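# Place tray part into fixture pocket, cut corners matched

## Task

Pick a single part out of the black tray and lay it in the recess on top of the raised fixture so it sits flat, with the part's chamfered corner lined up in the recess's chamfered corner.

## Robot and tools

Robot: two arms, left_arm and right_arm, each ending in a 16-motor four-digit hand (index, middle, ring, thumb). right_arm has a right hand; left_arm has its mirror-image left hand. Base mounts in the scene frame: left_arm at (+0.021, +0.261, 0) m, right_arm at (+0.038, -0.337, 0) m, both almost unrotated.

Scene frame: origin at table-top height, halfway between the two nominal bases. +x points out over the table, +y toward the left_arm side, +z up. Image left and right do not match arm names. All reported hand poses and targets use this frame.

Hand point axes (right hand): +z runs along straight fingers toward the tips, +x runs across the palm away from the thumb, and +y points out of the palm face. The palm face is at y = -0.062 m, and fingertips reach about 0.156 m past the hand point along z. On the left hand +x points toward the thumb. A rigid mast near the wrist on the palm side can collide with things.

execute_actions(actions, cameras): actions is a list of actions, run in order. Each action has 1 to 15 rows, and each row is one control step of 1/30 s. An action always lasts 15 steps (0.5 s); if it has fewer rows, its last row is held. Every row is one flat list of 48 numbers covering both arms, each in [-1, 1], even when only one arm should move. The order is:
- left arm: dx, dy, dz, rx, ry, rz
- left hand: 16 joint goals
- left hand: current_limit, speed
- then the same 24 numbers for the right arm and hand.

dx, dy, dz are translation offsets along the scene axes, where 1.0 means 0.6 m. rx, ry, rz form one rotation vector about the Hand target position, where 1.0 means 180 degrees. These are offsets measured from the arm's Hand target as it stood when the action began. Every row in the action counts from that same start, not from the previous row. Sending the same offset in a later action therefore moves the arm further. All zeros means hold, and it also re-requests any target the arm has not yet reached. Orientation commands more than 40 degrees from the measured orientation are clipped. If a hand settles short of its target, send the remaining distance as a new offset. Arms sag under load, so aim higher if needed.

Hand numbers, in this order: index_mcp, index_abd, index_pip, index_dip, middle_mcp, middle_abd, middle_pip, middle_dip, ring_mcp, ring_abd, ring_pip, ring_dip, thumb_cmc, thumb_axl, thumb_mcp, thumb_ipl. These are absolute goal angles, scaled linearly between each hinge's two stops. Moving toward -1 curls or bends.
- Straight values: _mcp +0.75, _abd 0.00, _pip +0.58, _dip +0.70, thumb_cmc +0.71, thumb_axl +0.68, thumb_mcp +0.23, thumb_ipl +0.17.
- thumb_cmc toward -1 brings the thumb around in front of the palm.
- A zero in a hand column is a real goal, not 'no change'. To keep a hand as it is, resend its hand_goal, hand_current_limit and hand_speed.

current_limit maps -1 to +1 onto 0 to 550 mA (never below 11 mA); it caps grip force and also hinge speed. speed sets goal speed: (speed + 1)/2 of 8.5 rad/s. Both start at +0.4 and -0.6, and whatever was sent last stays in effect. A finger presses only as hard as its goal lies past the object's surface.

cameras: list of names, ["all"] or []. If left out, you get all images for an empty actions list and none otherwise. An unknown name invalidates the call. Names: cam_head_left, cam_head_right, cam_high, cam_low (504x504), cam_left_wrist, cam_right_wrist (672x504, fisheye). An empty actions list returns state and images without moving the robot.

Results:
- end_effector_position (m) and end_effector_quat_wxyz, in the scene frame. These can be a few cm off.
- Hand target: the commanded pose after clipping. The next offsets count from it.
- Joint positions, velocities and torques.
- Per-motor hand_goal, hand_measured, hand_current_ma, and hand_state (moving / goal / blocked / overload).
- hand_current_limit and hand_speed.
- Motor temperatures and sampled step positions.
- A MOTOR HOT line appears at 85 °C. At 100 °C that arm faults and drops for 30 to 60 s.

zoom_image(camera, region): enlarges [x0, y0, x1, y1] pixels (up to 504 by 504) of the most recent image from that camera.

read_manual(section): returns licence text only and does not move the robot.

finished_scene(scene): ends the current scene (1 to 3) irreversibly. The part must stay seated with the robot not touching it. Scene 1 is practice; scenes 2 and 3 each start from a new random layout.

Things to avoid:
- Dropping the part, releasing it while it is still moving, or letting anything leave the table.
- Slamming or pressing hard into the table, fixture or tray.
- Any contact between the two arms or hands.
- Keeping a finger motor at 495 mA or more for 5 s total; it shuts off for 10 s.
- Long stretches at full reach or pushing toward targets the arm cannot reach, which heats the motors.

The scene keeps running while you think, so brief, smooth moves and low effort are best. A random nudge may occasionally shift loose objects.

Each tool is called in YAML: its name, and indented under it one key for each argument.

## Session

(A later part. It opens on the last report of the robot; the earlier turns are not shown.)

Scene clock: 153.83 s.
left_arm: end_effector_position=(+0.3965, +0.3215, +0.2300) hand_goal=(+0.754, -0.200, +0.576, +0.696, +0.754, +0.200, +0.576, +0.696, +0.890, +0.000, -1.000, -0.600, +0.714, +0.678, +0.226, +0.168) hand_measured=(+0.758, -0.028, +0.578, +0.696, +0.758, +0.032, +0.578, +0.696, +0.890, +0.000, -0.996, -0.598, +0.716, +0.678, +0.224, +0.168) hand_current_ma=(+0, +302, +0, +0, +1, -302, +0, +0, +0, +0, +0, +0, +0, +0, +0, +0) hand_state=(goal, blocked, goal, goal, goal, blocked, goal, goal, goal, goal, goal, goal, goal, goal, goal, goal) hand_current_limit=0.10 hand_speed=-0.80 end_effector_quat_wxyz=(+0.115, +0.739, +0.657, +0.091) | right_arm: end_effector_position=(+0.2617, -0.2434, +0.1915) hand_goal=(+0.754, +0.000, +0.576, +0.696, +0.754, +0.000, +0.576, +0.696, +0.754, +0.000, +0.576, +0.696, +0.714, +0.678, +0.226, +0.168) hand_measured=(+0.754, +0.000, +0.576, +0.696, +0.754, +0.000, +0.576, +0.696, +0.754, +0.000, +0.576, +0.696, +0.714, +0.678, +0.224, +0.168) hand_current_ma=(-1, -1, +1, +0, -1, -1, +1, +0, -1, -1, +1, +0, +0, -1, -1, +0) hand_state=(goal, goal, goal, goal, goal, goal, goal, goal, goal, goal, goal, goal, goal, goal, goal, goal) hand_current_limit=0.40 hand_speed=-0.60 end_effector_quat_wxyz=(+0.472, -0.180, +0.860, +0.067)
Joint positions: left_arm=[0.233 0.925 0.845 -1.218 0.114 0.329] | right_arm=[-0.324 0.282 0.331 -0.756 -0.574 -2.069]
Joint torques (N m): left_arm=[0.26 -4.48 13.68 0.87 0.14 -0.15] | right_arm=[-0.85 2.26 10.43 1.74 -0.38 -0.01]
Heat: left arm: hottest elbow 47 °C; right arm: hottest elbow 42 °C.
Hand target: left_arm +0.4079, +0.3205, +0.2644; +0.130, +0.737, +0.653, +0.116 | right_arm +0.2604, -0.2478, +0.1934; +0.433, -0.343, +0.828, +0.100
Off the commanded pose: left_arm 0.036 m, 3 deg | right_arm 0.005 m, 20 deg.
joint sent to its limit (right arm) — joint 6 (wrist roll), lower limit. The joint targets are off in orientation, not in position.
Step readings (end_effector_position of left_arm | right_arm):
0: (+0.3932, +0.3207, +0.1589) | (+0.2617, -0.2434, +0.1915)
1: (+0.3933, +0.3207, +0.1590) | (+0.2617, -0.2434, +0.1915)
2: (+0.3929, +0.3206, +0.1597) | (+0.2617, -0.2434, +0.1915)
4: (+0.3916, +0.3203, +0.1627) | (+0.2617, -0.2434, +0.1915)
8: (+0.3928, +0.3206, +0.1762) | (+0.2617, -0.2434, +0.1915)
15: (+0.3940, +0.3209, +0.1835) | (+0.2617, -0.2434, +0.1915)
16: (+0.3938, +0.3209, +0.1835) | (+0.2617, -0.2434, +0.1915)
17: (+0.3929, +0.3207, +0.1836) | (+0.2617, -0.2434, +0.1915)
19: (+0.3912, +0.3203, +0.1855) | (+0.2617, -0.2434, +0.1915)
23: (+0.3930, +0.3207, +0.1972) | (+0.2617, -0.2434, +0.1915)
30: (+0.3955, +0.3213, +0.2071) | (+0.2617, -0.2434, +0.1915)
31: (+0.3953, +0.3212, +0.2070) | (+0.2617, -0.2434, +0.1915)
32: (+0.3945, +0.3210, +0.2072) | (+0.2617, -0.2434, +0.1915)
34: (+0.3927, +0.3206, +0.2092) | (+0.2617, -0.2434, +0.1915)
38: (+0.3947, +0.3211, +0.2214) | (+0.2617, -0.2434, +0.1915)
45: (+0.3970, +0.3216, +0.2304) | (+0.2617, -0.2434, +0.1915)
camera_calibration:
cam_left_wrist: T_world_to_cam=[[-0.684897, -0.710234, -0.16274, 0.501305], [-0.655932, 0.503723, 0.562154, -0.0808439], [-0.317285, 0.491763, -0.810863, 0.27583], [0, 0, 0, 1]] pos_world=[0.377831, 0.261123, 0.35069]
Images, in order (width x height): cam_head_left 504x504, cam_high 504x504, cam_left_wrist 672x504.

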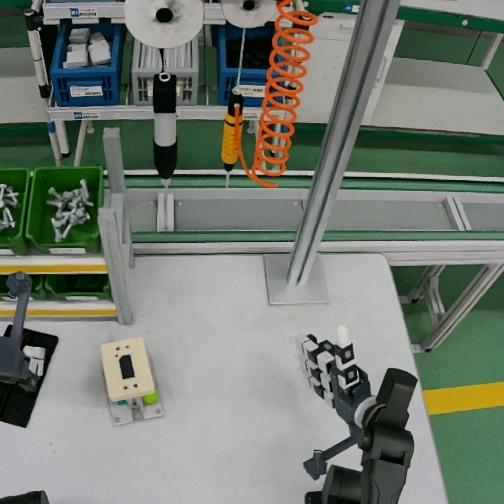

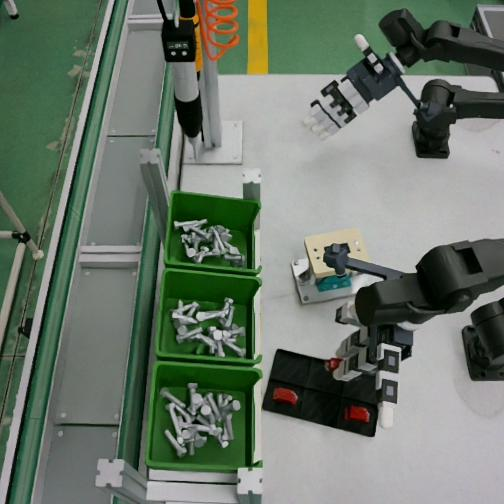

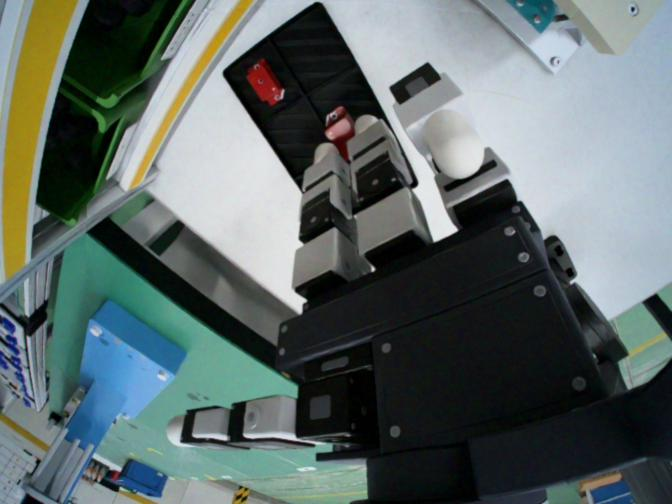

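execute_actions:
  actions:
    - [[0.0,0,0.08,0,0,0,0.754,-0.2,0.576,0.696,0.754,0.2,0.576,0.696,0.89,0,-1,-0.6,0.714,0.678,0.226,0.168,0.1,-0.8,0,0,0,0,0,0,0.754,0,0.576,0.696,0.754,0,0.576,0.696,0.754,0,0.576,0.696,0.714,0.678,0.226,0.168,0.4,-0.6]]
    - [[0.0,0,0.08,0,0,0,0.754,-0.2,0.576,0.696,0.754,0.2,0.576,0.696,0.89,0,-1,-0.6,0.714,0.678,0.226,0.168,0.1,-0.8,0,0,0,0,0,0,0.754,0,0.576,0.696,0.754,0,0.576,0.696,0.754,0,0.576,0.696,0.714,0.678,0.226,0.168,0.4,-0.6]]
    - [[0.0,0,0.08,0,0,0,0.754,-0.2,0.576,0.696,0.754,0.2,0.576,0.696,0.89,0,-1,-0.6,0.714,0.678,0.226,0.168,0.1,-0.8,0,0,0,0,0,0,0.754,0,0.576,0.696,0.754,0,0.576,0.696,0.754,0,0.576,0.696,0.714,0.678,0.226,0.168,0.4,-0.6]]
    - [[-0.0067,-0.05,0,0,0,0.0222,0.754,-0.2,0.576,0.696,0.754,0.2,0.576,0.696,0.89,0,-1,-0.6,0.714,0.678,0.226,0.168,0.1,-0.8,0,0,0,0,0,0,0.754,0,0.576,0.696,0.754,0,0.576,0.696,0.754,0,0.576,0.696,0.714,0.678,0.226,0.168,0.4,-0.6]]
    - [[-0.0067,-0.05,0,0,0,0.0222,0.754,-0.2,0.576,0.696,0.754,0.2,0.576,0.696,0.89,0,-1,-0.6,0.714,0.678,0.226,0.168,0.1,-0.8,0,0,0,0,0,0,0.754,0,0.576,0.696,0.754,0,0.576,0.696,0.754,0,0.576,0.696,0.714,0.678,0.226,0.168,0.4,-0.6]]
  cameras: ["cam_high", "cam_left_wrist"]

Scene clock: 163.67 s.
left_arm: end_effector_position=(+0.4009, +0.2635, +0.3855) hand_goal=(+0.754, -0.200, +0.576, +0.696, +0.754, +0.200, +0.576, +0.696, +0.890, +0.000, -1.000, -0.600, +0.714, +0.678, +0.226, +0.168) hand_measured=(+0.760, -0.028, +0.578, +0.696, +0.762, +0.032, +0.578, +0.696, +0.890, +0.000, -0.996, -0.598, +0.716, +0.678, +0.224, +0.168) hand_current_ma=(+1, +302, +0, +0, +1, -302, +0, +0, +0, +0, +0, +0, +0, +0, +0, +0) hand_state=(goal, blocked, goal, goal, goal, blocked, goal, goal, goal, goal, goal, goal, goal, goal, goal, goal) hand_current_limit=0.10 hand_speed=-0.80 end_effector_quat_wxyz=(+0.107, +0.693, +0.704, +0.111) | right_arm: end_effector_position=(+0.2617, -0.2434, +0.1915) hand_goal=(+0.754, +0.000, +0.576, +0.696, +0.754, +0.000, +0.576, +0.696, +0.754, +0.000, +0.576, +0.696, +0.714, +0.678, +0.226, +0.168) hand_measured=(+0.754, +0.000, +0.576, +0.696, +0.754, +0.000, +0.576, +0.696, +0.754, +0.000, +0.576, +0.696, +0.714, +0.678, +0.224, +0.168) hand_current_ma=(-1, -1, +1, +0, -1, -1, +1, +0, -1, -1, +1, +0, +0, -1, -1, +0) hand_state=(goal, goal, goal, goal, goal, goal, goal, goal, goal, goal, goal, goal, goal, goal, goal, goal) hand_current_limit=0.40 hand_speed=-0.60 end_effector_quat_wxyz=(+0.472, -0.180, +0.860, +0.067)
Joint positions: left_arm=[-0.087 0.962 1.268 -1.569 -0.037 -0.103] | right_arm=[-0.324 0.282 0.331 -0.756 -0.574 -2.069]
Joint torques (N m): left_arm=[-0.32 -4.07 11.96 0.9 -0.2 -0.14] | right_arm=[-1.03 2.26 10.47 1.73 -0.38 -0.01]
Heat: left arm: hottest elbow 49 °C; right arm: hottest elbow 42 °C.
Hand target: left_arm +0.3998, +0.2604, +0.4085; +0.122, +0.690, +0.703, +0.124 | right_arm +0.2604, -0.2478, +0.1934; +0.433, -0.343, +0.828, +0.100
Off the commanded pose: left_arm 0.023 m, 2 deg | right_arm 0.005 m, 20 deg.
joint sent to its limit (right arm) — joint 6 (wrist roll), lower limit. The joint targets are off in orientation, not in position.
Step readings (end_effector_position of left_arm | right_arm):
0: (+0.3965, +0.3215, +0.2300) | (+0.2617, -0.2434, +0.1915)
1: (+0.3964, +0.3215, +0.2303) | (+0.2617, -0.2434, +0.1915)
2: (+0.3955, +0.3212, +0.2314) | (+0.2617, -0.2434, +0.1915)
4: (+0.3928, +0.3207, +0.2378) | (+0.2617, -0.2434, +0.1915)
8: (+0.3970, +0.3216, +0.2653) | (+0.2617, -0.2434, +0.1915)
15: (+0.4004, +0.3224, +0.2838) | (+0.2617, -0.2434, +0.1915)
16: (+0.3997, +0.3223, +0.2834) | (+0.2617, -0.2434, +0.1915)
17: (+0.3984, +0.3219, +0.2842) | (+0.2617, -0.2434, +0.1915)
19: (+0.3947, +0.3211, +0.2904) | (+0.2617, -0.2434, +0.1915)
23: (+0.3967, +0.3216, +0.3201) | (+0.2617, -0.2434, +0.1915)
30: (+0.3990, +0.3221, +0.3401) | (+0.2617, -0.2434, +0.1915)
31: (+0.3988, +0.3221, +0.3391) | (+0.2617, -0.2434, +0.1915)
32: (+0.3981, +0.3219, +0.3389) | (+0.2617, -0.2434, +0.1915)
34: (+0.3968, +0.3216, +0.3431) | (+0.2617, -0.2434, +0.1915)
38: (+0.3998, +0.3223, +0.3688) | (+0.2617, -0.2434, +0.1915)
45: (+0.4001, +0.3224, +0.3890) | (+0.2617, -0.2434, +0.1915)
46: (+0.4001, +0.3223, +0.3882) | (+0.2617, -0.2434, +0.1915)
47: (+0.4003, +0.3219, +0.3873) | (+0.2617, -0.2434, +0.1915)
49: (+0.4011, +0.3160, +0.3867) | (+0.2617, -0.2434, +0.1915)
53: (+0.4036, +0.2924, +0.3861) | (+0.2617, -0.2434, +0.1915)
60: (+0.4032, +0.2915, +0.3856) | (+0.2617, -0.2434, +0.1915)
61: (+0.4031, +0.2922, +0.3855) | (+0.2617, -0.2434, +0.1915)
62: (+0.4030, +0.2924, +0.3854) | (+0.2617, -0.2434, +0.1915)
64: (+0.4030, +0.2864, +0.3854) | (+0.2617, -0.2434, +0.1915)
68: (+0.4028, +0.2620, +0.3853) | (+0.2617, -0.2434, +0.1915)
75: (+0.4015, +0.2614, +0.3855) | (+0.2617, -0.2434, +0.1915)
camera_calibration:
cam_left_wrist: T_world_to_cam=[[-0.579006, -0.793263, -0.188376, 0.47778], [-0.7273, 0.398098, 0.559064, -0.0785461], [-0.368493, 0.460707, -0.807442, 0.459169], [0, 0, 0, 1]] pos_world=[0.388711, 0.198732, 0.504667]
Images, in order (width x height): cam_high 504x504, cam_left_wrist 672x504.

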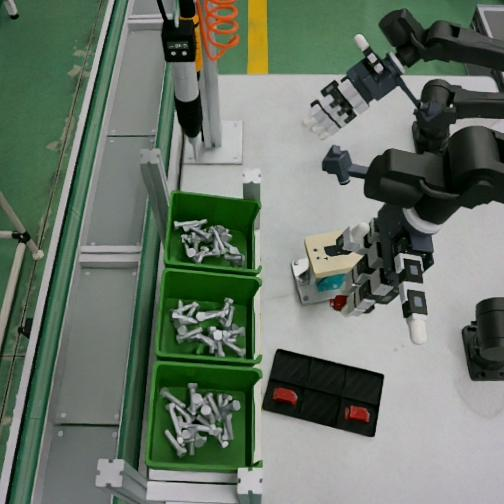

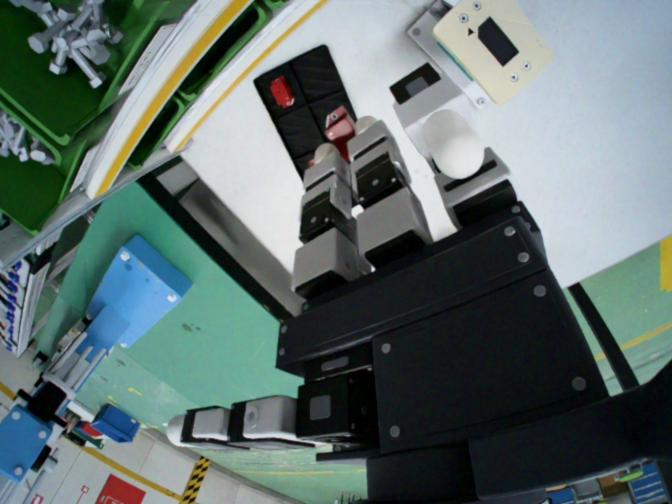

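zoom_image:
  camera: "cam_left_wrist"
  region: [290, 0, 560, 180]

zoom_image:
  camera: "cam_left_wrist"
  region: [450, 0, 540, 75]

Scaled by 1.867 from the camera's 672x504 image, which has a finer 960x720 frame.

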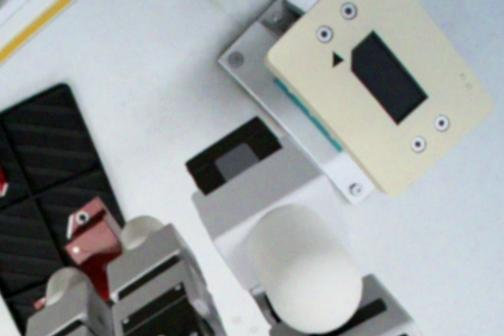

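Scaled by 5.600 from the camera's 672x504 image, which has a finer 960x720 frame.

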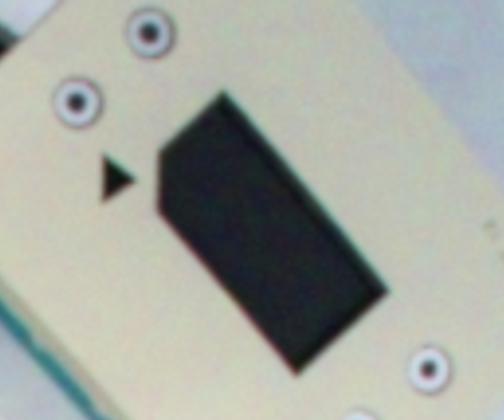

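execute_actions:
  actions:
    - [[-0.0078,-0.06,0,0,0,0.0222,0.754,-0.2,0.576,0.696,0.754,0.2,0.576,0.696,0.89,0,-1,-0.6,0.714,0.678,0.226,0.168,0.1,-0.8,0,0,0,0,0,0,0.754,0,0.576,0.696,0.754,0,0.576,0.696,0.754,0,0.576,0.696,0.714,0.678,0.226,0.168,0.4,-0.6]]
    - [[-0.0078,-0.07,0,0,0,0.0222,0.754,-0.2,0.576,0.696,0.754,0.2,0.576,0.696,0.89,0,-1,-0.6,0.714,0.678,0.226,0.168,0.1,-0.8,0,0,0,0,0,0,0.754,0,0.576,0.696,0.754,0,0.576,0.696,0.754,0,0.576,0.696,0.714,0.678,0.226,0.168,0.4,-0.6]]
    - [[-0.0078,-0.07,0,0,0,0.0222,0.754,-0.2,0.576,0.696,0.754,0.2,0.576,0.696,0.89,0,-1,-0.6,0.714,0.678,0.226,0.168,0.1,-0.8,0,0,0,0,0,0,0.754,0,0.576,0.696,0.754,0,0.576,0.696,0.754,0,0.576,0.696,0.714,0.678,0.226,0.168,0.4,-0.6]]
    - [[0,-0.059,0,0,0,0,0.754,-0.2,0.576,0.696,0.754,0.2,0.576,0.696,0.89,0,-1,-0.6,0.714,0.678,0.226,0.168,0.1,-0.8,0,0,0,0,0,0,0.754,0,0.576,0.696,0.754,0,0.576,0.696,0.754,0,0.576,0.696,0.714,0.678,0.226,0.168,0.4,-0.6]]
  cameras: ["cam_high", "cam_left_wrist", "cam_head_right"]

zoom_image:
  camera: "cam_left_wrist"
  region: [270, 30, 450, 180]

zoom_image:
  camera: "cam_high"
  region: [290, 190, 390, 290]

Scene clock: 173.73 s.
left_arm: end_effector_position=(+0.3816, +0.1102, +0.3850) hand_goal=(+0.754, -0.200, +0.576, +0.696, +0.754, +0.200, +0.576, +0.696, +0.890, +0.000, -1.000, -0.600, +0.714, +0.678, +0.226, +0.168) hand_measured=(+0.760, -0.028, +0.578, +0.696, +0.762, +0.032, +0.578, +0.696, +0.890, +0.000, -0.996, -0.598, +0.716, +0.678, +0.224, +0.168) hand_current_ma=(+1, +302, +0, +0, +1, -302, +0, +0, +0, +0, +0, +0, +0, +0, +0, +0) hand_state=(goal, blocked, goal, goal, goal, blocked, goal, goal, goal, goal, goal, goal, goal, goal, goal, goal) hand_current_limit=0.10 hand_speed=-0.80 end_effector_quat_wxyz=(+0.088, +0.619, +0.769, +0.135) | right_arm: end_effector_position=(+0.2617, -0.2434, +0.1915) hand_goal=(+0.754, +0.000, +0.576, +0.696, +0.754, +0.000, +0.576, +0.696, +0.754, +0.000, +0.576, +0.696, +0.714, +0.678, +0.226, +0.168) hand_measured=(+0.754, +0.000, +0.576, +0.696, +0.754, +0.000, +0.576, +0.696, +0.754, +0.000, +0.576, +0.696, +0.714, +0.678, +0.224, +0.168) hand_current_ma=(-1, -1, +1, +0, -1, -1, +1, +0, -1, -1, +1, +0, +0, -1, -1, +0) hand_state=(goal, goal, goal, goal, goal, goal, goal, goal, goal, goal, goal, goal, goal, goal, goal, goal) hand_current_limit=0.40 hand_speed=-0.60 end_effector_quat_wxyz=(+0.472, -0.180, +0.860, +0.067)
Joint positions: left_arm=[-0.718 1.151 1.391 -1.642 -0.278 -0.914] | right_arm=[-0.324 0.282 0.331 -0.756 -0.574 -2.069]
Joint torques (N m): left_arm=[0.15 -5.42 13.11 0.5 -0.55 -0.14] | right_arm=[-0.97 2.2 10.43 1.74 -0.39 -0.01]
Heat: left arm: hottest elbow 49 °C; right arm: hottest elbow 43 °C.
Hand target: left_arm +0.3858, +0.1052, +0.4085; +0.108, +0.613, +0.771, +0.136 | right_arm +0.2604, -0.2478, +0.1934; +0.433, -0.343, +0.828, +0.100
Off the commanded pose: left_arm 0.024 m, 2 deg | right_arm 0.005 m, 20 deg.
joint sent to its limit (right arm) — joint 6 (wrist roll), lower limit. The joint targets are off in orientation, not in position.
Step readings (end_effector_position of left_arm | right_arm):
0: (+0.4008, +0.2636, +0.3855) | (+0.2617, -0.2434, +0.1915)
1: (+0.4008, +0.2638, +0.3855) | (+0.2617, -0.2434, +0.1915)
2: (+0.4006, +0.2635, +0.3858) | (+0.2617, -0.2434, +0.1915)
4: (+0.3995, +0.2553, +0.3866) | (+0.2617, -0.2434, +0.1915)
8: (+0.3953, +0.2268, +0.3865) | (+0.2617, -0.2434, +0.1915)
15: (+0.3918, +0.2262, +0.3868) | (+0.2617, -0.2434, +0.1915)
16: (+0.3916, +0.2268, +0.3868) | (+0.2617, -0.2434, +0.1915)
17: (+0.3911, +0.2269, +0.3870) | (+0.2617, -0.2434, +0.1915)
19: (+0.3890, +0.2183, +0.3871) | (+0.2617, -0.2434, +0.1915)
23: (+0.3854, +0.1865, +0.3838) | (+0.2617, -0.2434, +0.1915)
30: (+0.3867, +0.1840, +0.3807) | (+0.2617, -0.2434, +0.1915)
31: (+0.3864, +0.1847, +0.3809) | (+0.2617, -0.2434, +0.1915)
32: (+0.3860, +0.1853, +0.3820) | (+0.2617, -0.2434, +0.1915)
34: (+0.3844, +0.1772, +0.3852) | (+0.2617, -0.2434, +0.1915)
38: (+0.3817, +0.1463, +0.3871) | (+0.2617, -0.2434, +0.1915)
45: (+0.3823, +0.1421, +0.3815) | (+0.2617, -0.2434, +0.1915)
46: (+0.3821, +0.1427, +0.3816) | (+0.2617, -0.2434, +0.1915)
47: (+0.3818, +0.1430, +0.3822) | (+0.2617, -0.2434, +0.1915)
49: (+0.3817, +0.1373, +0.3853) | (+0.2617, -0.2434, +0.1915)
53: (+0.3815, +0.1150, +0.3881) | (+0.2617, -0.2434, +0.1915)
60: (+0.3820, +0.1092, +0.3836) | (+0.2617, -0.2434, +0.1915)
camera_calibration:
cam_left_wrist: T_world_to_cam=[[-0.405789, -0.887536, -0.218208, 0.300656], [-0.79606, 0.225924, 0.561468, 0.0130276], [-0.449025, 0.401544, -0.79821, 0.556056], [0, 0, 0, 1]] pos_world=[0.382056, 0.040619, 0.50214]
Images, in order (width x height): cam_head_right 504x504, cam_high 504x504, cam_left_wrist 672x504.

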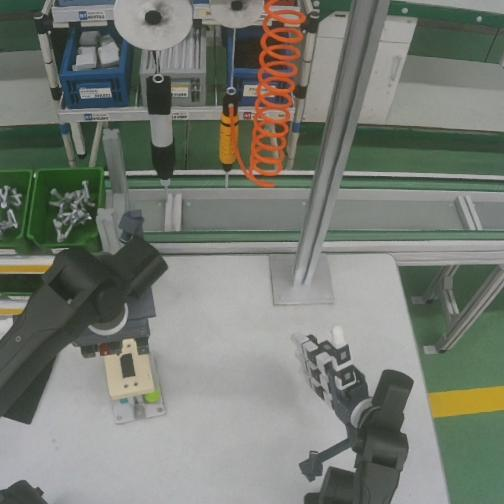

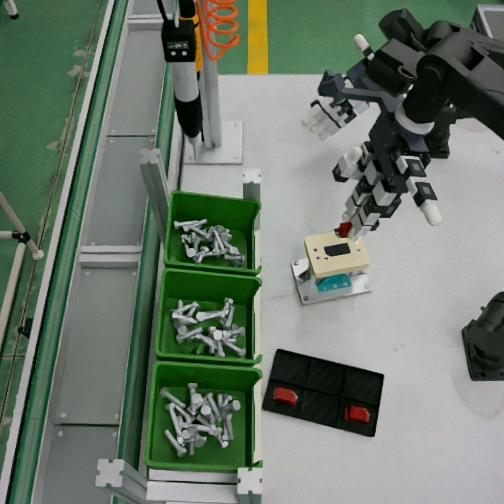

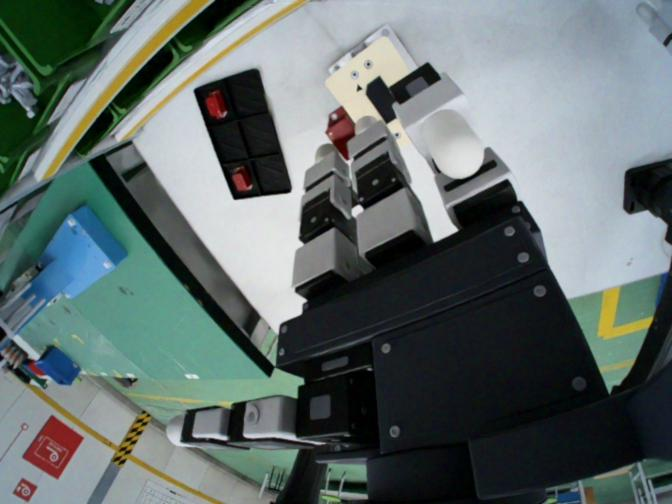

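Scaled by 2.800 from the camera's 672x504 image, which has a finer 960x720 frame.

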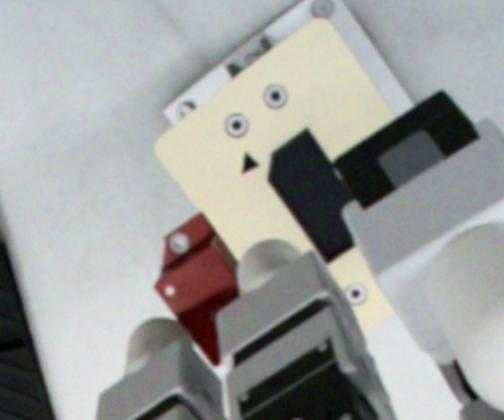

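Scaled by 5.040 from the camera's 504x504 image, which has a finer 720x720 frame.

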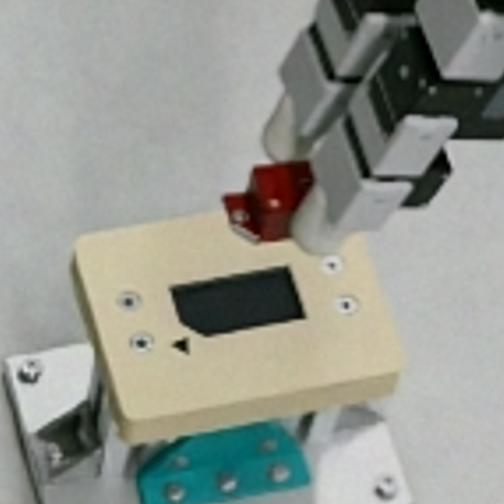

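execute_actions:
  actions:
    - [[0.0065,-0.022,-0.042,0,0,0,0.754,-0.2,0.576,0.696,0.754,0.2,0.576,0.696,0.89,0,-1,-0.6,0.714,0.678,0.226,0.168,0.1,-0.8,0,0,0,0,0,0,0.754,0,0.576,0.696,0.754,0,0.576,0.696,0.754,0,0.576,0.696,0.714,0.678,0.226,0.168,0.4,-0.6]]
    - [[0.0065,-0.022,-0.042,0,0,0,0.754,-0.2,0.576,0.696,0.754,0.2,0.576,0.696,0.89,0,-1,-0.6,0.714,0.678,0.226,0.168,0.1,-0.8,0,0,0,0,0,0,0.754,0,0.576,0.696,0.754,0,0.576,0.696,0.754,0,0.576,0.696,0.714,0.678,0.226,0.168,0.4,-0.6]]
  cameras: ["cam_high", "cam_left_wrist", "cam_head_right"]

zoom_image:
  camera: "cam_left_wrist"
  region: [290, 50, 430, 190]

zoom_image:
  camera: "cam_high"
  region: [290, 200, 390, 300]

Scene clock: 181.50 s.
left_arm: end_effector_position=(+0.3909, +0.0853, +0.3527) hand_goal=(+0.754, -0.200, +0.576, +0.696, +0.754, +0.200, +0.576, +0.696, +0.890, +0.000, -1.000, -0.600, +0.714, +0.678, +0.226, +0.168) hand_measured=(+0.760, -0.028, +0.578, +0.696, +0.760, +0.032, +0.578, +0.696, +0.890, +0.000, -0.996, -0.598, +0.716, +0.678, +0.224, +0.168) hand_current_ma=(+1, +302, +0, +0, +1, -302, +0, +0, +0, +0, +0, +0, +0, +0, +0, +0) hand_state=(goal, blocked, goal, goal, goal, blocked, goal, goal, goal, goal, goal, goal, goal, goal, goal, goal) hand_current_limit=0.10 hand_speed=-0.80 end_effector_quat_wxyz=(+0.095, +0.616, +0.770, +0.136) | right_arm: end_effector_position=(+0.2617, -0.2434, +0.1915) hand_goal=(+0.754, +0.000, +0.576, +0.696, +0.754, +0.000, +0.576, +0.696, +0.754, +0.000, +0.576, +0.696, +0.714, +0.678, +0.226, +0.168) hand_measured=(+0.754, +0.000, +0.576, +0.696, +0.754, +0.000, +0.576, +0.696, +0.754, +0.000, +0.576, +0.696, +0.714, +0.678, +0.224, +0.168) hand_current_ma=(-1, -1, +1, +0, -1, -1, +1, +0, -1, -1, +1, +0, +0, -1, -1, +0) hand_state=(goal, goal, goal, goal, goal, goal, goal, goal, goal, goal, goal, goal, goal, goal, goal, goal) hand_current_limit=0.40 hand_speed=-0.60 end_effector_quat_wxyz=(+0.472, -0.180, +0.860, +0.067)
Joint positions: left_arm=[-0.756 1.191 1.333 -1.543 -0.287 -0.959] | right_arm=[-0.324 0.282 0.331 -0.756 -0.574 -2.069]
Joint torques (N m): left_arm=[0.09 -6.89 9.87 1.44 -0.58 -0.17] | right_arm=[-0.91 2.37 10.44 1.74 -0.39 -0.01]
Heat: left arm: hottest elbow 48 °C; right arm: hottest elbow 43 °C.
Hand target: left_arm +0.3936, +0.0788, +0.3580; +0.108, +0.613, +0.771, +0.137 | right_arm +0.2604, -0.2478, +0.1934; +0.433, -0.343, +0.828, +0.100
Off the commanded pose: left_arm 0.009 m, 2 deg | right_arm 0.005 m, 20 deg.
joint sent to its limit (right arm) — joint 6 (wrist roll), lower limit. The joint targets are off in orientation, not in position.
Step readings (end_effector_position of left_arm | right_arm):
0: (+0.3815, +0.1102, +0.3850) | (+0.2617, -0.2434, +0.1915)
1: (+0.3815, +0.1102, +0.3850) | (+0.2617, -0.2434, +0.1915)
2: (+0.3815, +0.1102, +0.3850) | (+0.2617, -0.2434, +0.1915)
4: (+0.3821, +0.1091, +0.3852) | (+0.2617, -0.2434, +0.1915)
8: (+0.3848, +0.1022, +0.3843) | (+0.2617, -0.2434, +0.1915)
15: (+0.3866, +0.0984, +0.3823) | (+0.2617, -0.2434, +0.1915)
16: (+0.3867, +0.0984, +0.3820) | (+0.2617, -0.2434, +0.1915)
17: (+0.3870, +0.0978, +0.3809) | (+0.2617, -0.2434, +0.1915)
19: (+0.3882, +0.0954, +0.3765) | (+0.2617, -0.2434, +0.1915)
23: (+0.3890, +0.0893, +0.3607) | (+0.2617, -0.2434, +0.1915)
30: (+0.3909, +0.0853, +0.3527) | (+0.2617, -0.2434, +0.1915)
camera_calibration:
cam_left_wrist: T_world_to_cam=[[-0.398697, -0.89149, -0.215141, 0.27184], [-0.803608, 0.226582, 0.550341, 0.0509804], [-0.441876, 0.392309, -0.806746, 0.545419], [0, 0, 0, 1]] pos_world=[0.390358, 0.0168188, 0.470442]
Images, in order (width x height): cam_head_right 504x504, cam_high 504x504, cam_left_wrist 672x504.

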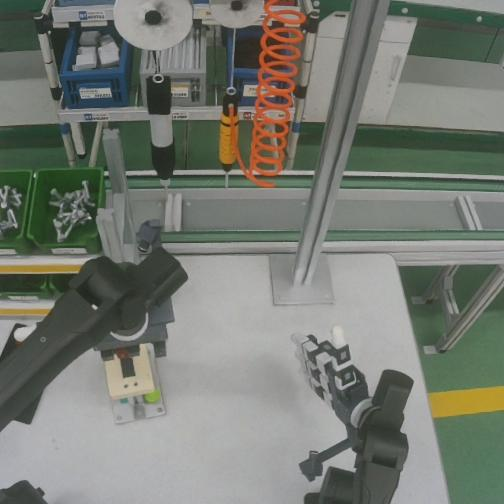

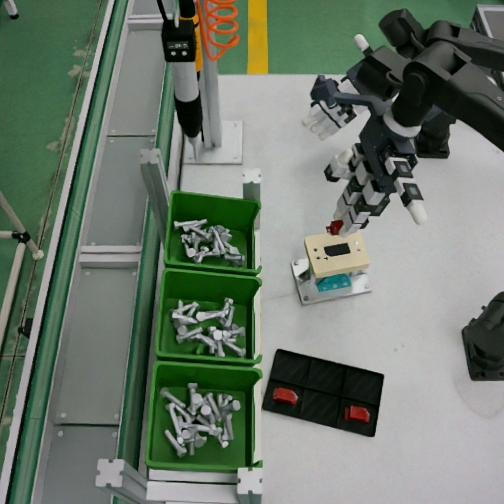

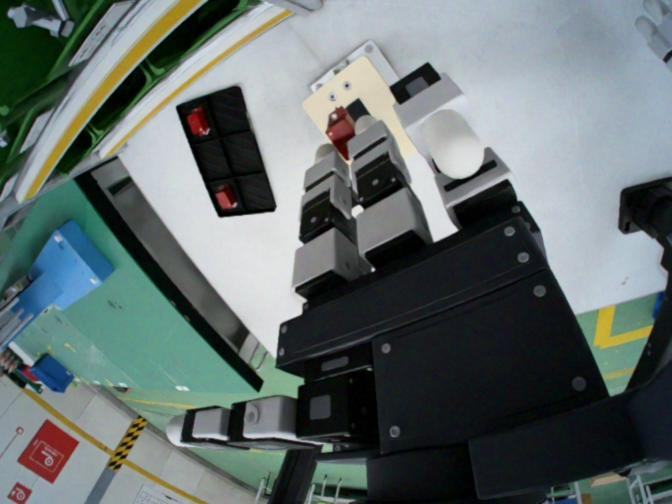

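Scaled by 3.600 from the camera's 672x504 image, which has a finer 960x720 frame.

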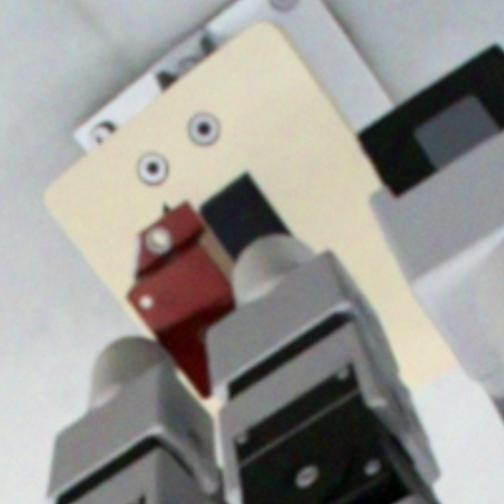

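Scaled by 5.040 from the camera's 504x504 image, which has a finer 720x720 frame.

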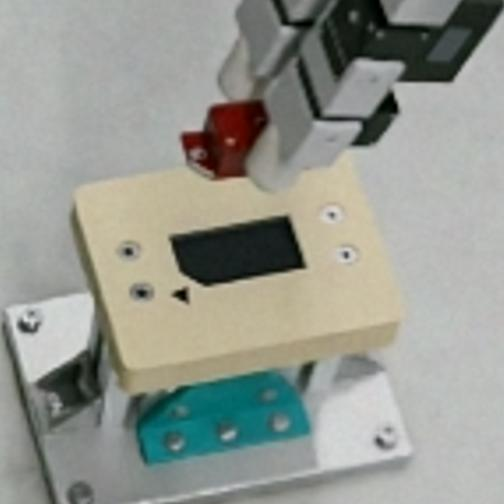

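execute_actions:
  actions:
    - [[-0.0033,-0.002,-0.045,0,0,0,0.754,-0.2,0.576,0.696,0.754,0.2,0.576,0.696,0.89,0,-1,-0.6,0.714,0.678,0.226,0.168,0.1,-0.8,0,0,0,0,0,0,0.754,0,0.576,0.696,0.754,0,0.576,0.696,0.754,0,0.576,0.696,0.714,0.678,0.226,0.168,0.4,-0.6]]
    - [[-0.0033,0,-0.045,0,0,0,0.754,-0.2,0.576,0.696,0.754,0.2,0.576,0.696,0.89,0,-1,-0.6,0.714,0.678,0.226,0.168,0.1,-0.8,0,0,0,0,0,0,0.754,0,0.576,0.696,0.754,0,0.576,0.696,0.754,0,0.576,0.696,0.714,0.678,0.226,0.168,0.4,-0.6]]
  cameras: ["cam_high", "cam_left_wrist", "cam_head_right"]

zoom_image:
  camera: "cam_left_wrist"
  region: [290, 60, 410, 180]

zoom_image:
  camera: "cam_high"
  region: [300, 210, 380, 290]

zoom_image:
  camera: "cam_head_right"
  region: [90, 320, 170, 400]

Scene clock: 188.13 s.
left_arm: end_effector_position=(+0.3890, +0.0835, +0.2937) hand_goal=(+0.754, -0.200, +0.576, +0.696, +0.754, +0.200, +0.576, +0.696, +0.890, +0.000, -1.000, -0.600, +0.714, +0.678, +0.226, +0.168) hand_measured=(+0.760, -0.028, +0.578, +0.696, +0.760, +0.032, +0.578, +0.696, +0.890, +0.000, -0.996, -0.598, +0.716, +0.678, +0.224, +0.168) hand_current_ma=(+1, +302, +0, +0, +1, -302, +0, +0, +0, +0, +0, +0, +0, +0, +0, +0) hand_state=(goal, blocked, goal, goal, goal, blocked, goal, goal, goal, goal, goal, goal, goal, goal, goal, goal) hand_current_limit=0.10 hand_speed=-0.80 end_effector_quat_wxyz=(+0.088, +0.616, +0.771, +0.137) | right_arm: end_effector_position=(+0.2617, -0.2434, +0.1915) hand_goal=(+0.754, +0.000, +0.576, +0.696, +0.754, +0.000, +0.576, +0.696, +0.754, +0.000, +0.576, +0.696, +0.714, +0.678, +0.226, +0.168) hand_measured=(+0.754, +0.000, +0.576, +0.696, +0.754, +0.000, +0.576, +0.696, +0.754, +0.000, +0.576, +0.696, +0.714, +0.678, +0.224, +0.168) hand_current_ma=(-1, -1, +1, +0, -1, -1, +1, +0, -1, -1, +1, +0, +0, -1, -1, +0) hand_state=(goal, goal, goal, goal, goal, goal, goal, goal, goal, goal, goal, goal, goal, goal, goal, goal) hand_current_limit=0.40 hand_speed=-0.60 end_effector_quat_wxyz=(+0.472, -0.180, +0.860, +0.067)
Joint positions: left_arm=[-0.764 1.19 1.179 -1.407 -0.29 -0.97] | right_arm=[-0.324 0.282 0.331 -0.756 -0.574 -2.069]
Joint torques (N m): left_arm=[-0.32 -8 9.83 1.37 -0.56 -0.13] | right_arm=[-1.03 2.37 10.47 1.73 -0.39 -0.01]
Heat: left arm: hottest elbow 48 °C; right arm: hottest elbow 43 °C.
Hand target: left_arm +0.3897, +0.0776, +0.3040; +0.108, +0.613, +0.771, +0.137 | right_arm +0.2604, -0.2478, +0.1934; +0.433, -0.343, +0.828, +0.100
Off the commanded pose: left_arm 0.012 m, 2 deg | right_arm 0.005 m, 20 deg.
joint sent to its limit (right arm) — joint 6 (wrist roll), lower limit. The joint targets are off in orientation, not in position.
Step readings (end_effector_position of left_arm | right_arm):
0: (+0.3909, +0.0853, +0.3527) | (+0.2617, -0.2434, +0.1915)
1: (+0.3910, +0.0853, +0.3526) | (+0.2617, -0.2434, +0.1915)
2: (+0.3915, +0.0849, +0.3514) | (+0.2617, -0.2434, +0.1915)
4: (+0.3926, +0.0834, +0.3456) | (+0.2617, -0.2434, +0.1915)
8: (+0.3905, +0.0843, +0.3271) | (+0.2617, -0.2434, +0.1915)
15: (+0.3904, +0.0841, +0.3225) | (+0.2617, -0.2434, +0.1915)
16: (+0.3905, +0.0839, +0.3224) | (+0.2617, -0.2434, +0.1915)
17: (+0.3909, +0.0835, +0.3212) | (+0.2617, -0.2434, +0.1915)
19: (+0.3919, +0.0823, +0.3160) | (+0.2617, -0.2434, +0.1915)
23: (+0.3891, +0.0836, +0.2983) | (+0.2617, -0.2434, +0.1915)
30: (+0.3888, +0.0837, +0.2936) | (+0.2617, -0.2434, +0.1915)
camera_calibration:
cam_left_wrist: T_world_to_cam=[[-0.398247, -0.890487, -0.220072, 0.257983], [-0.799049, 0.218963, 0.559979, 0.0784432], [-0.450467, 0.398858, -0.798744, 0.498019], [0, 0, 0, 1]] pos_world=[0.389762, 0.0139152, 0.410638]
Images, in order (width x height): cam_head_right 504x504, cam_high 504x504, cam_left_wrist 672x504.

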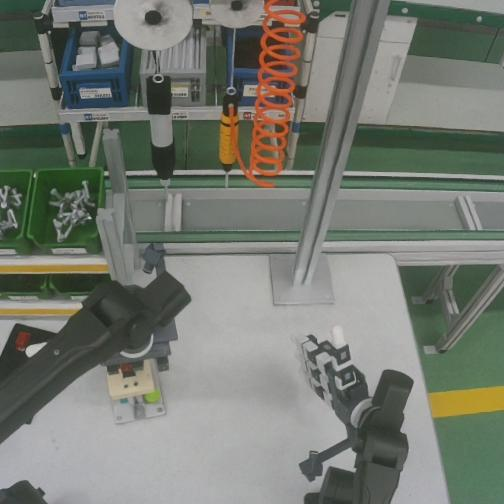

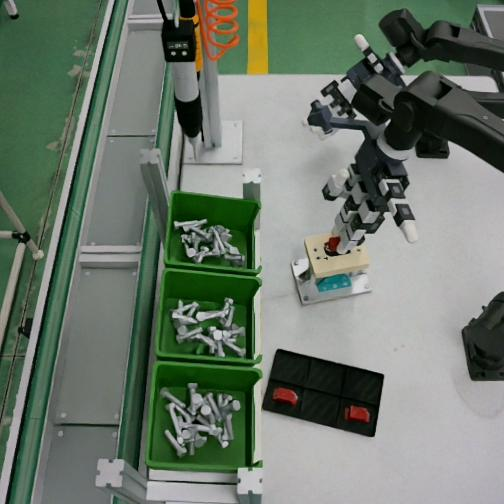

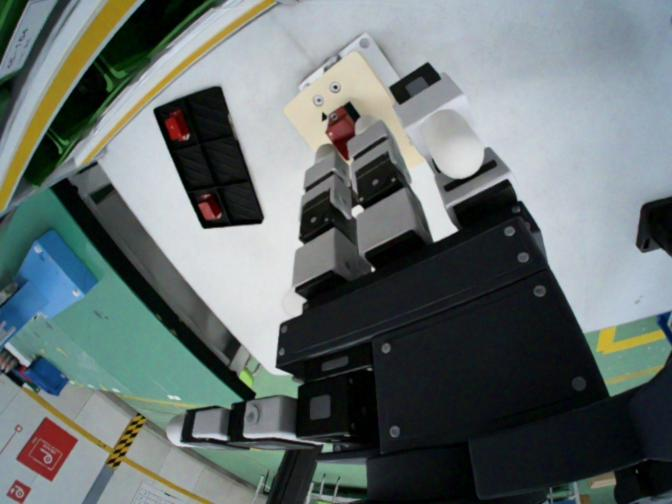

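Scaled by 4.200 from the camera's 672x504 image, which has a finer 960x720 frame.

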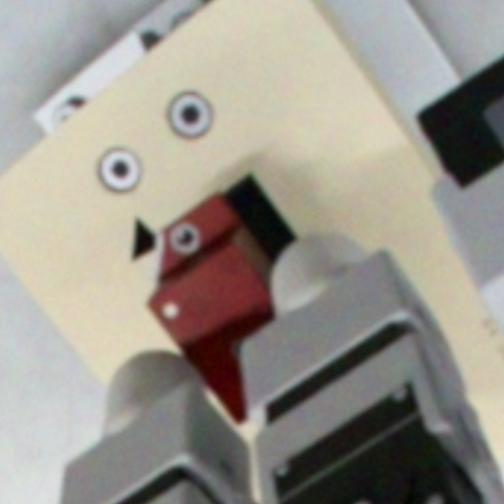

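Scaled by 6.300 from the camera's 504x504 image, which has a finer 720x720 frame.

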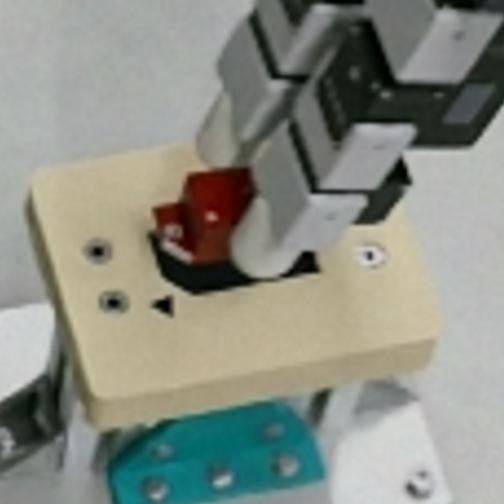

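Scaled by 6.300 from the camera's 504x504 image, which has a finer 720x720 frame.

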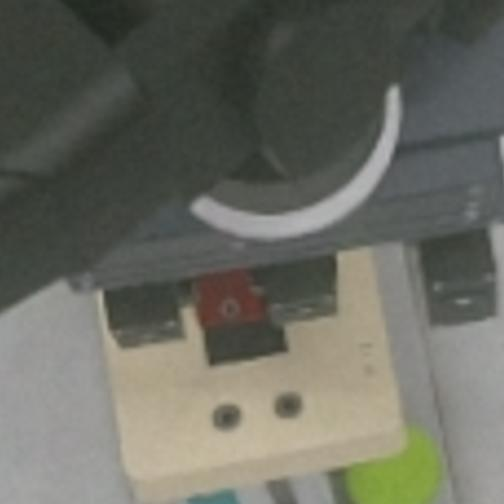

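execute_actions:
  actions:
    - [[0,0,-0.033,0,0,0,0.754,-0.2,0.576,0.696,0.754,0.2,0.576,0.696,0.89,0,-1,-0.6,0.714,0.678,0.226,0.168,0.1,-0.8,0,0,0,0,0,0,0.754,0,0.576,0.696,0.754,0,0.576,0.696,0.754,0,0.576,0.696,0.714,0.678,0.226,0.168,0.4,-0.6]]
  cameras: ["cam_high", "cam_left_wrist", "cam_head_right"]

zoom_image:
  camera: "cam_left_wrist"
  region: [300, 70, 390, 160]

zoom_image:
  camera: "cam_high"
  region: [310, 220, 370, 280]

zoom_image:
  camera: "cam_head_right"
  region: [90, 330, 160, 400]

Scene clock: 193.53 s.
left_arm: end_effector_position=(+0.3891, +0.0829, +0.2763) hand_goal=(+0.754, -0.200, +0.576, +0.696, +0.754, +0.200, +0.576, +0.696, +0.890, +0.000, -1.000, -0.600, +0.714, +0.678, +0.226, +0.168) hand_measured=(+0.760, -0.028, +0.578, +0.696, +0.762, +0.032, +0.580, +0.696, +0.890, +0.000, -0.996, -0.598, +0.716, +0.678, +0.224, +0.168) hand_current_ma=(+1, +303, +0, +0, +1, -302, +0, +0, +0, +0, +0, +0, +0, +0, +0, +0) hand_state=(goal, blocked, goal, goal, goal, blocked, goal, goal, goal, goal, goal, goal, goal, goal, goal, goal) hand_current_limit=0.10 hand_speed=-0.80 end_effector_quat_wxyz=(+0.091, +0.616, +0.771, +0.137) | right_arm: end_effector_position=(+0.2617, -0.2434, +0.1915) hand_goal=(+0.754, +0.000, +0.576, +0.696, +0.754, +0.000, +0.576, +0.696, +0.754, +0.000, +0.576, +0.696, +0.714, +0.678, +0.226, +0.168) hand_measured=(+0.754, +0.000, +0.576, +0.696, +0.754, +0.000, +0.576, +0.696, +0.754, +0.000, +0.576, +0.696, +0.714, +0.678, +0.224, +0.168) hand_current_ma=(-1, -1, +1, +0, -1, -1, +1, +0, -1, -1, +1, +0, +0, -1, -1, +0) hand_state=(goal, goal, goal, goal, goal, goal, goal, goal, goal, goal, goal, goal, goal, goal, goal, goal) hand_current_limit=0.40 hand_speed=-0.60 end_effector_quat_wxyz=(+0.472, -0.180, +0.860, +0.067)
Joint positions: left_arm=[-0.766 1.189 1.132 -1.355 -0.29 -0.971] | right_arm=[-0.324 0.282 0.331 -0.756 -0.574 -2.069]
Joint torques (N m): left_arm=[-0.21 -7.71 9.61 1.36 -0.53 -0.15] | right_arm=[-1.08 2.37 10.44 1.7 -0.38 -0.02]
Heat: left arm: hottest elbow 48 °C; right arm: hottest elbow 43 °C.
Hand target: left_arm +0.3897, +0.0775, +0.2843; +0.108, +0.613, +0.771, +0.136 | right_arm +0.2604, -0.2478, +0.1934; +0.433, -0.343, +0.828, +0.100
Off the commanded pose: left_arm 0.010 m, 2 deg | right_arm 0.005 m, 20 deg.
joint sent to its limit (right arm) — joint 6 (wrist roll), lower limit. The joint targets are off in orientation, not in position.
Step readings (end_effector_position of left_arm | right_arm):
0: (+0.3890, +0.0835, +0.2937) | (+0.2617, -0.2434, +0.1915)
1: (+0.3890, +0.0835, +0.2937) | (+0.2617, -0.2434, +0.1915)
2: (+0.3893, +0.0832, +0.2928) | (+0.2617, -0.2434, +0.1915)
4: (+0.3903, +0.0823, +0.2896) | (+0.2617, -0.2434, +0.1915)
8: (+0.3888, +0.0835, +0.2782) | (+0.2617, -0.2434, +0.1915)
15: (+0.3888, +0.0832, +0.2761) | (+0.2617, -0.2434, +0.1915)
camera_calibration:
cam_left_wrist: T_world_to_cam=[[-0.397913, -0.891019, -0.218521, 0.25311], [-0.801236, 0.221498, 0.555842, 0.0901058], [-0.446864, 0.396263, -0.802053, 0.48415], [0, 0, 0, 1]] pos_world=[0.389261, 0.0137163, 0.393539]
Images, in order (width x height): cam_head_right 504x504, cam_high 504x504, cam_left_wrist 672x504.

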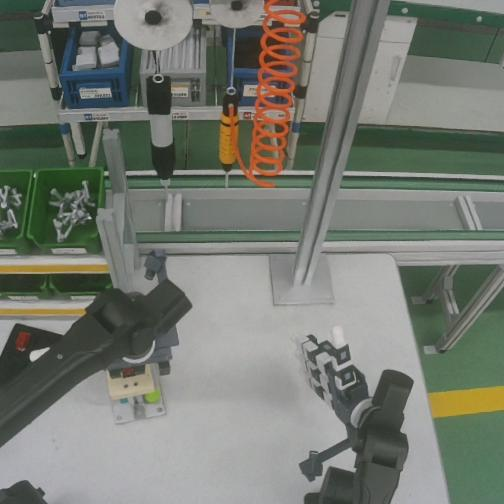

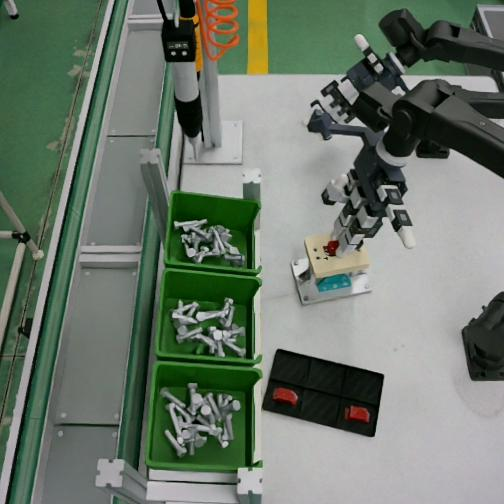

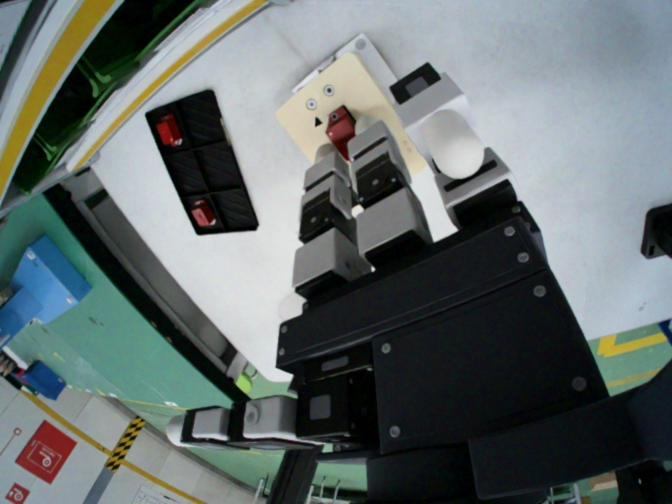

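Scaled by 5.600 from the camera's 672x504 image, which has a finer 960x720 frame.

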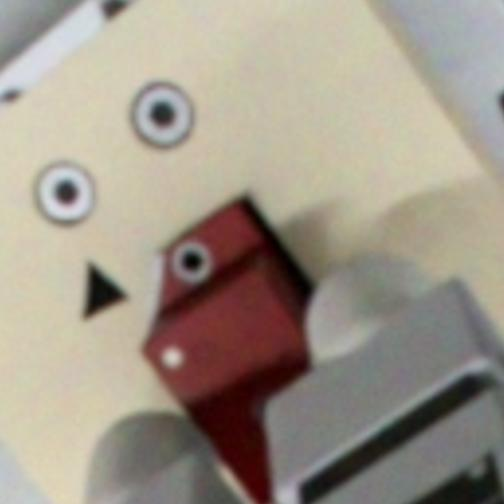

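Scaled by 8.400 from the camera's 504x504 image, which has a finer 720x720 frame.

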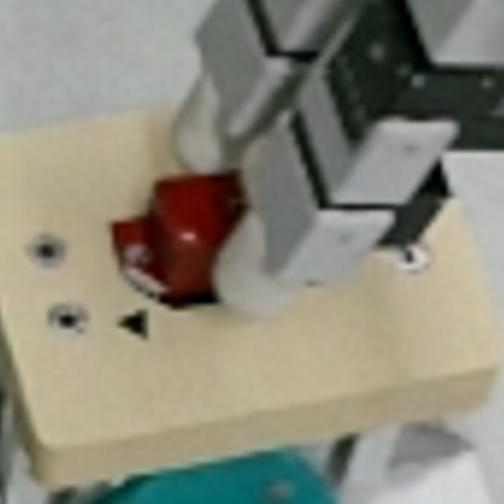

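Scaled by 7.200 from the camera's 504x504 image, which has a finer 720x720 frame.

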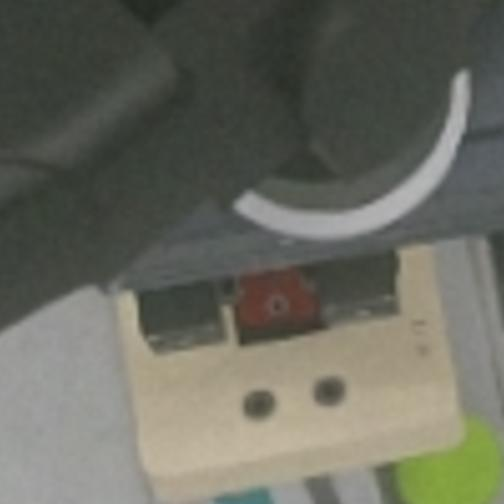

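zoom_image:
  camera: "cam_high"
  region: [318, 234, 348, 264]

zoom_image:
  camera: "cam_left_wrist"
  region: [320, 90, 365, 135]

Scaled by 16.800 from the camera's 504x504 image, which has a finer 720x720 frame.

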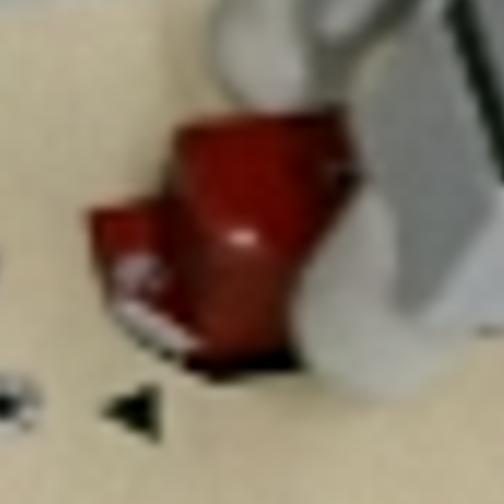

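Scaled by 11.200 from the camera's 672x504 image, which has a finer 960x720 frame.

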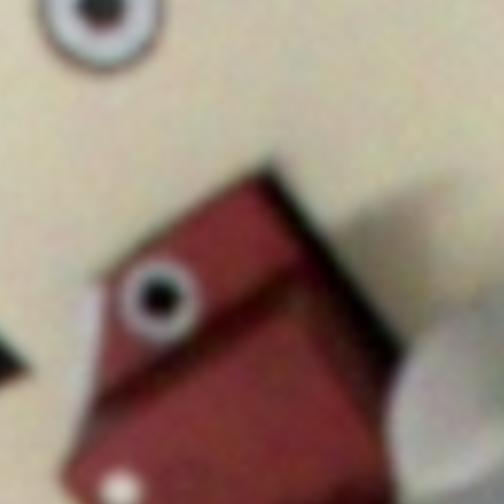

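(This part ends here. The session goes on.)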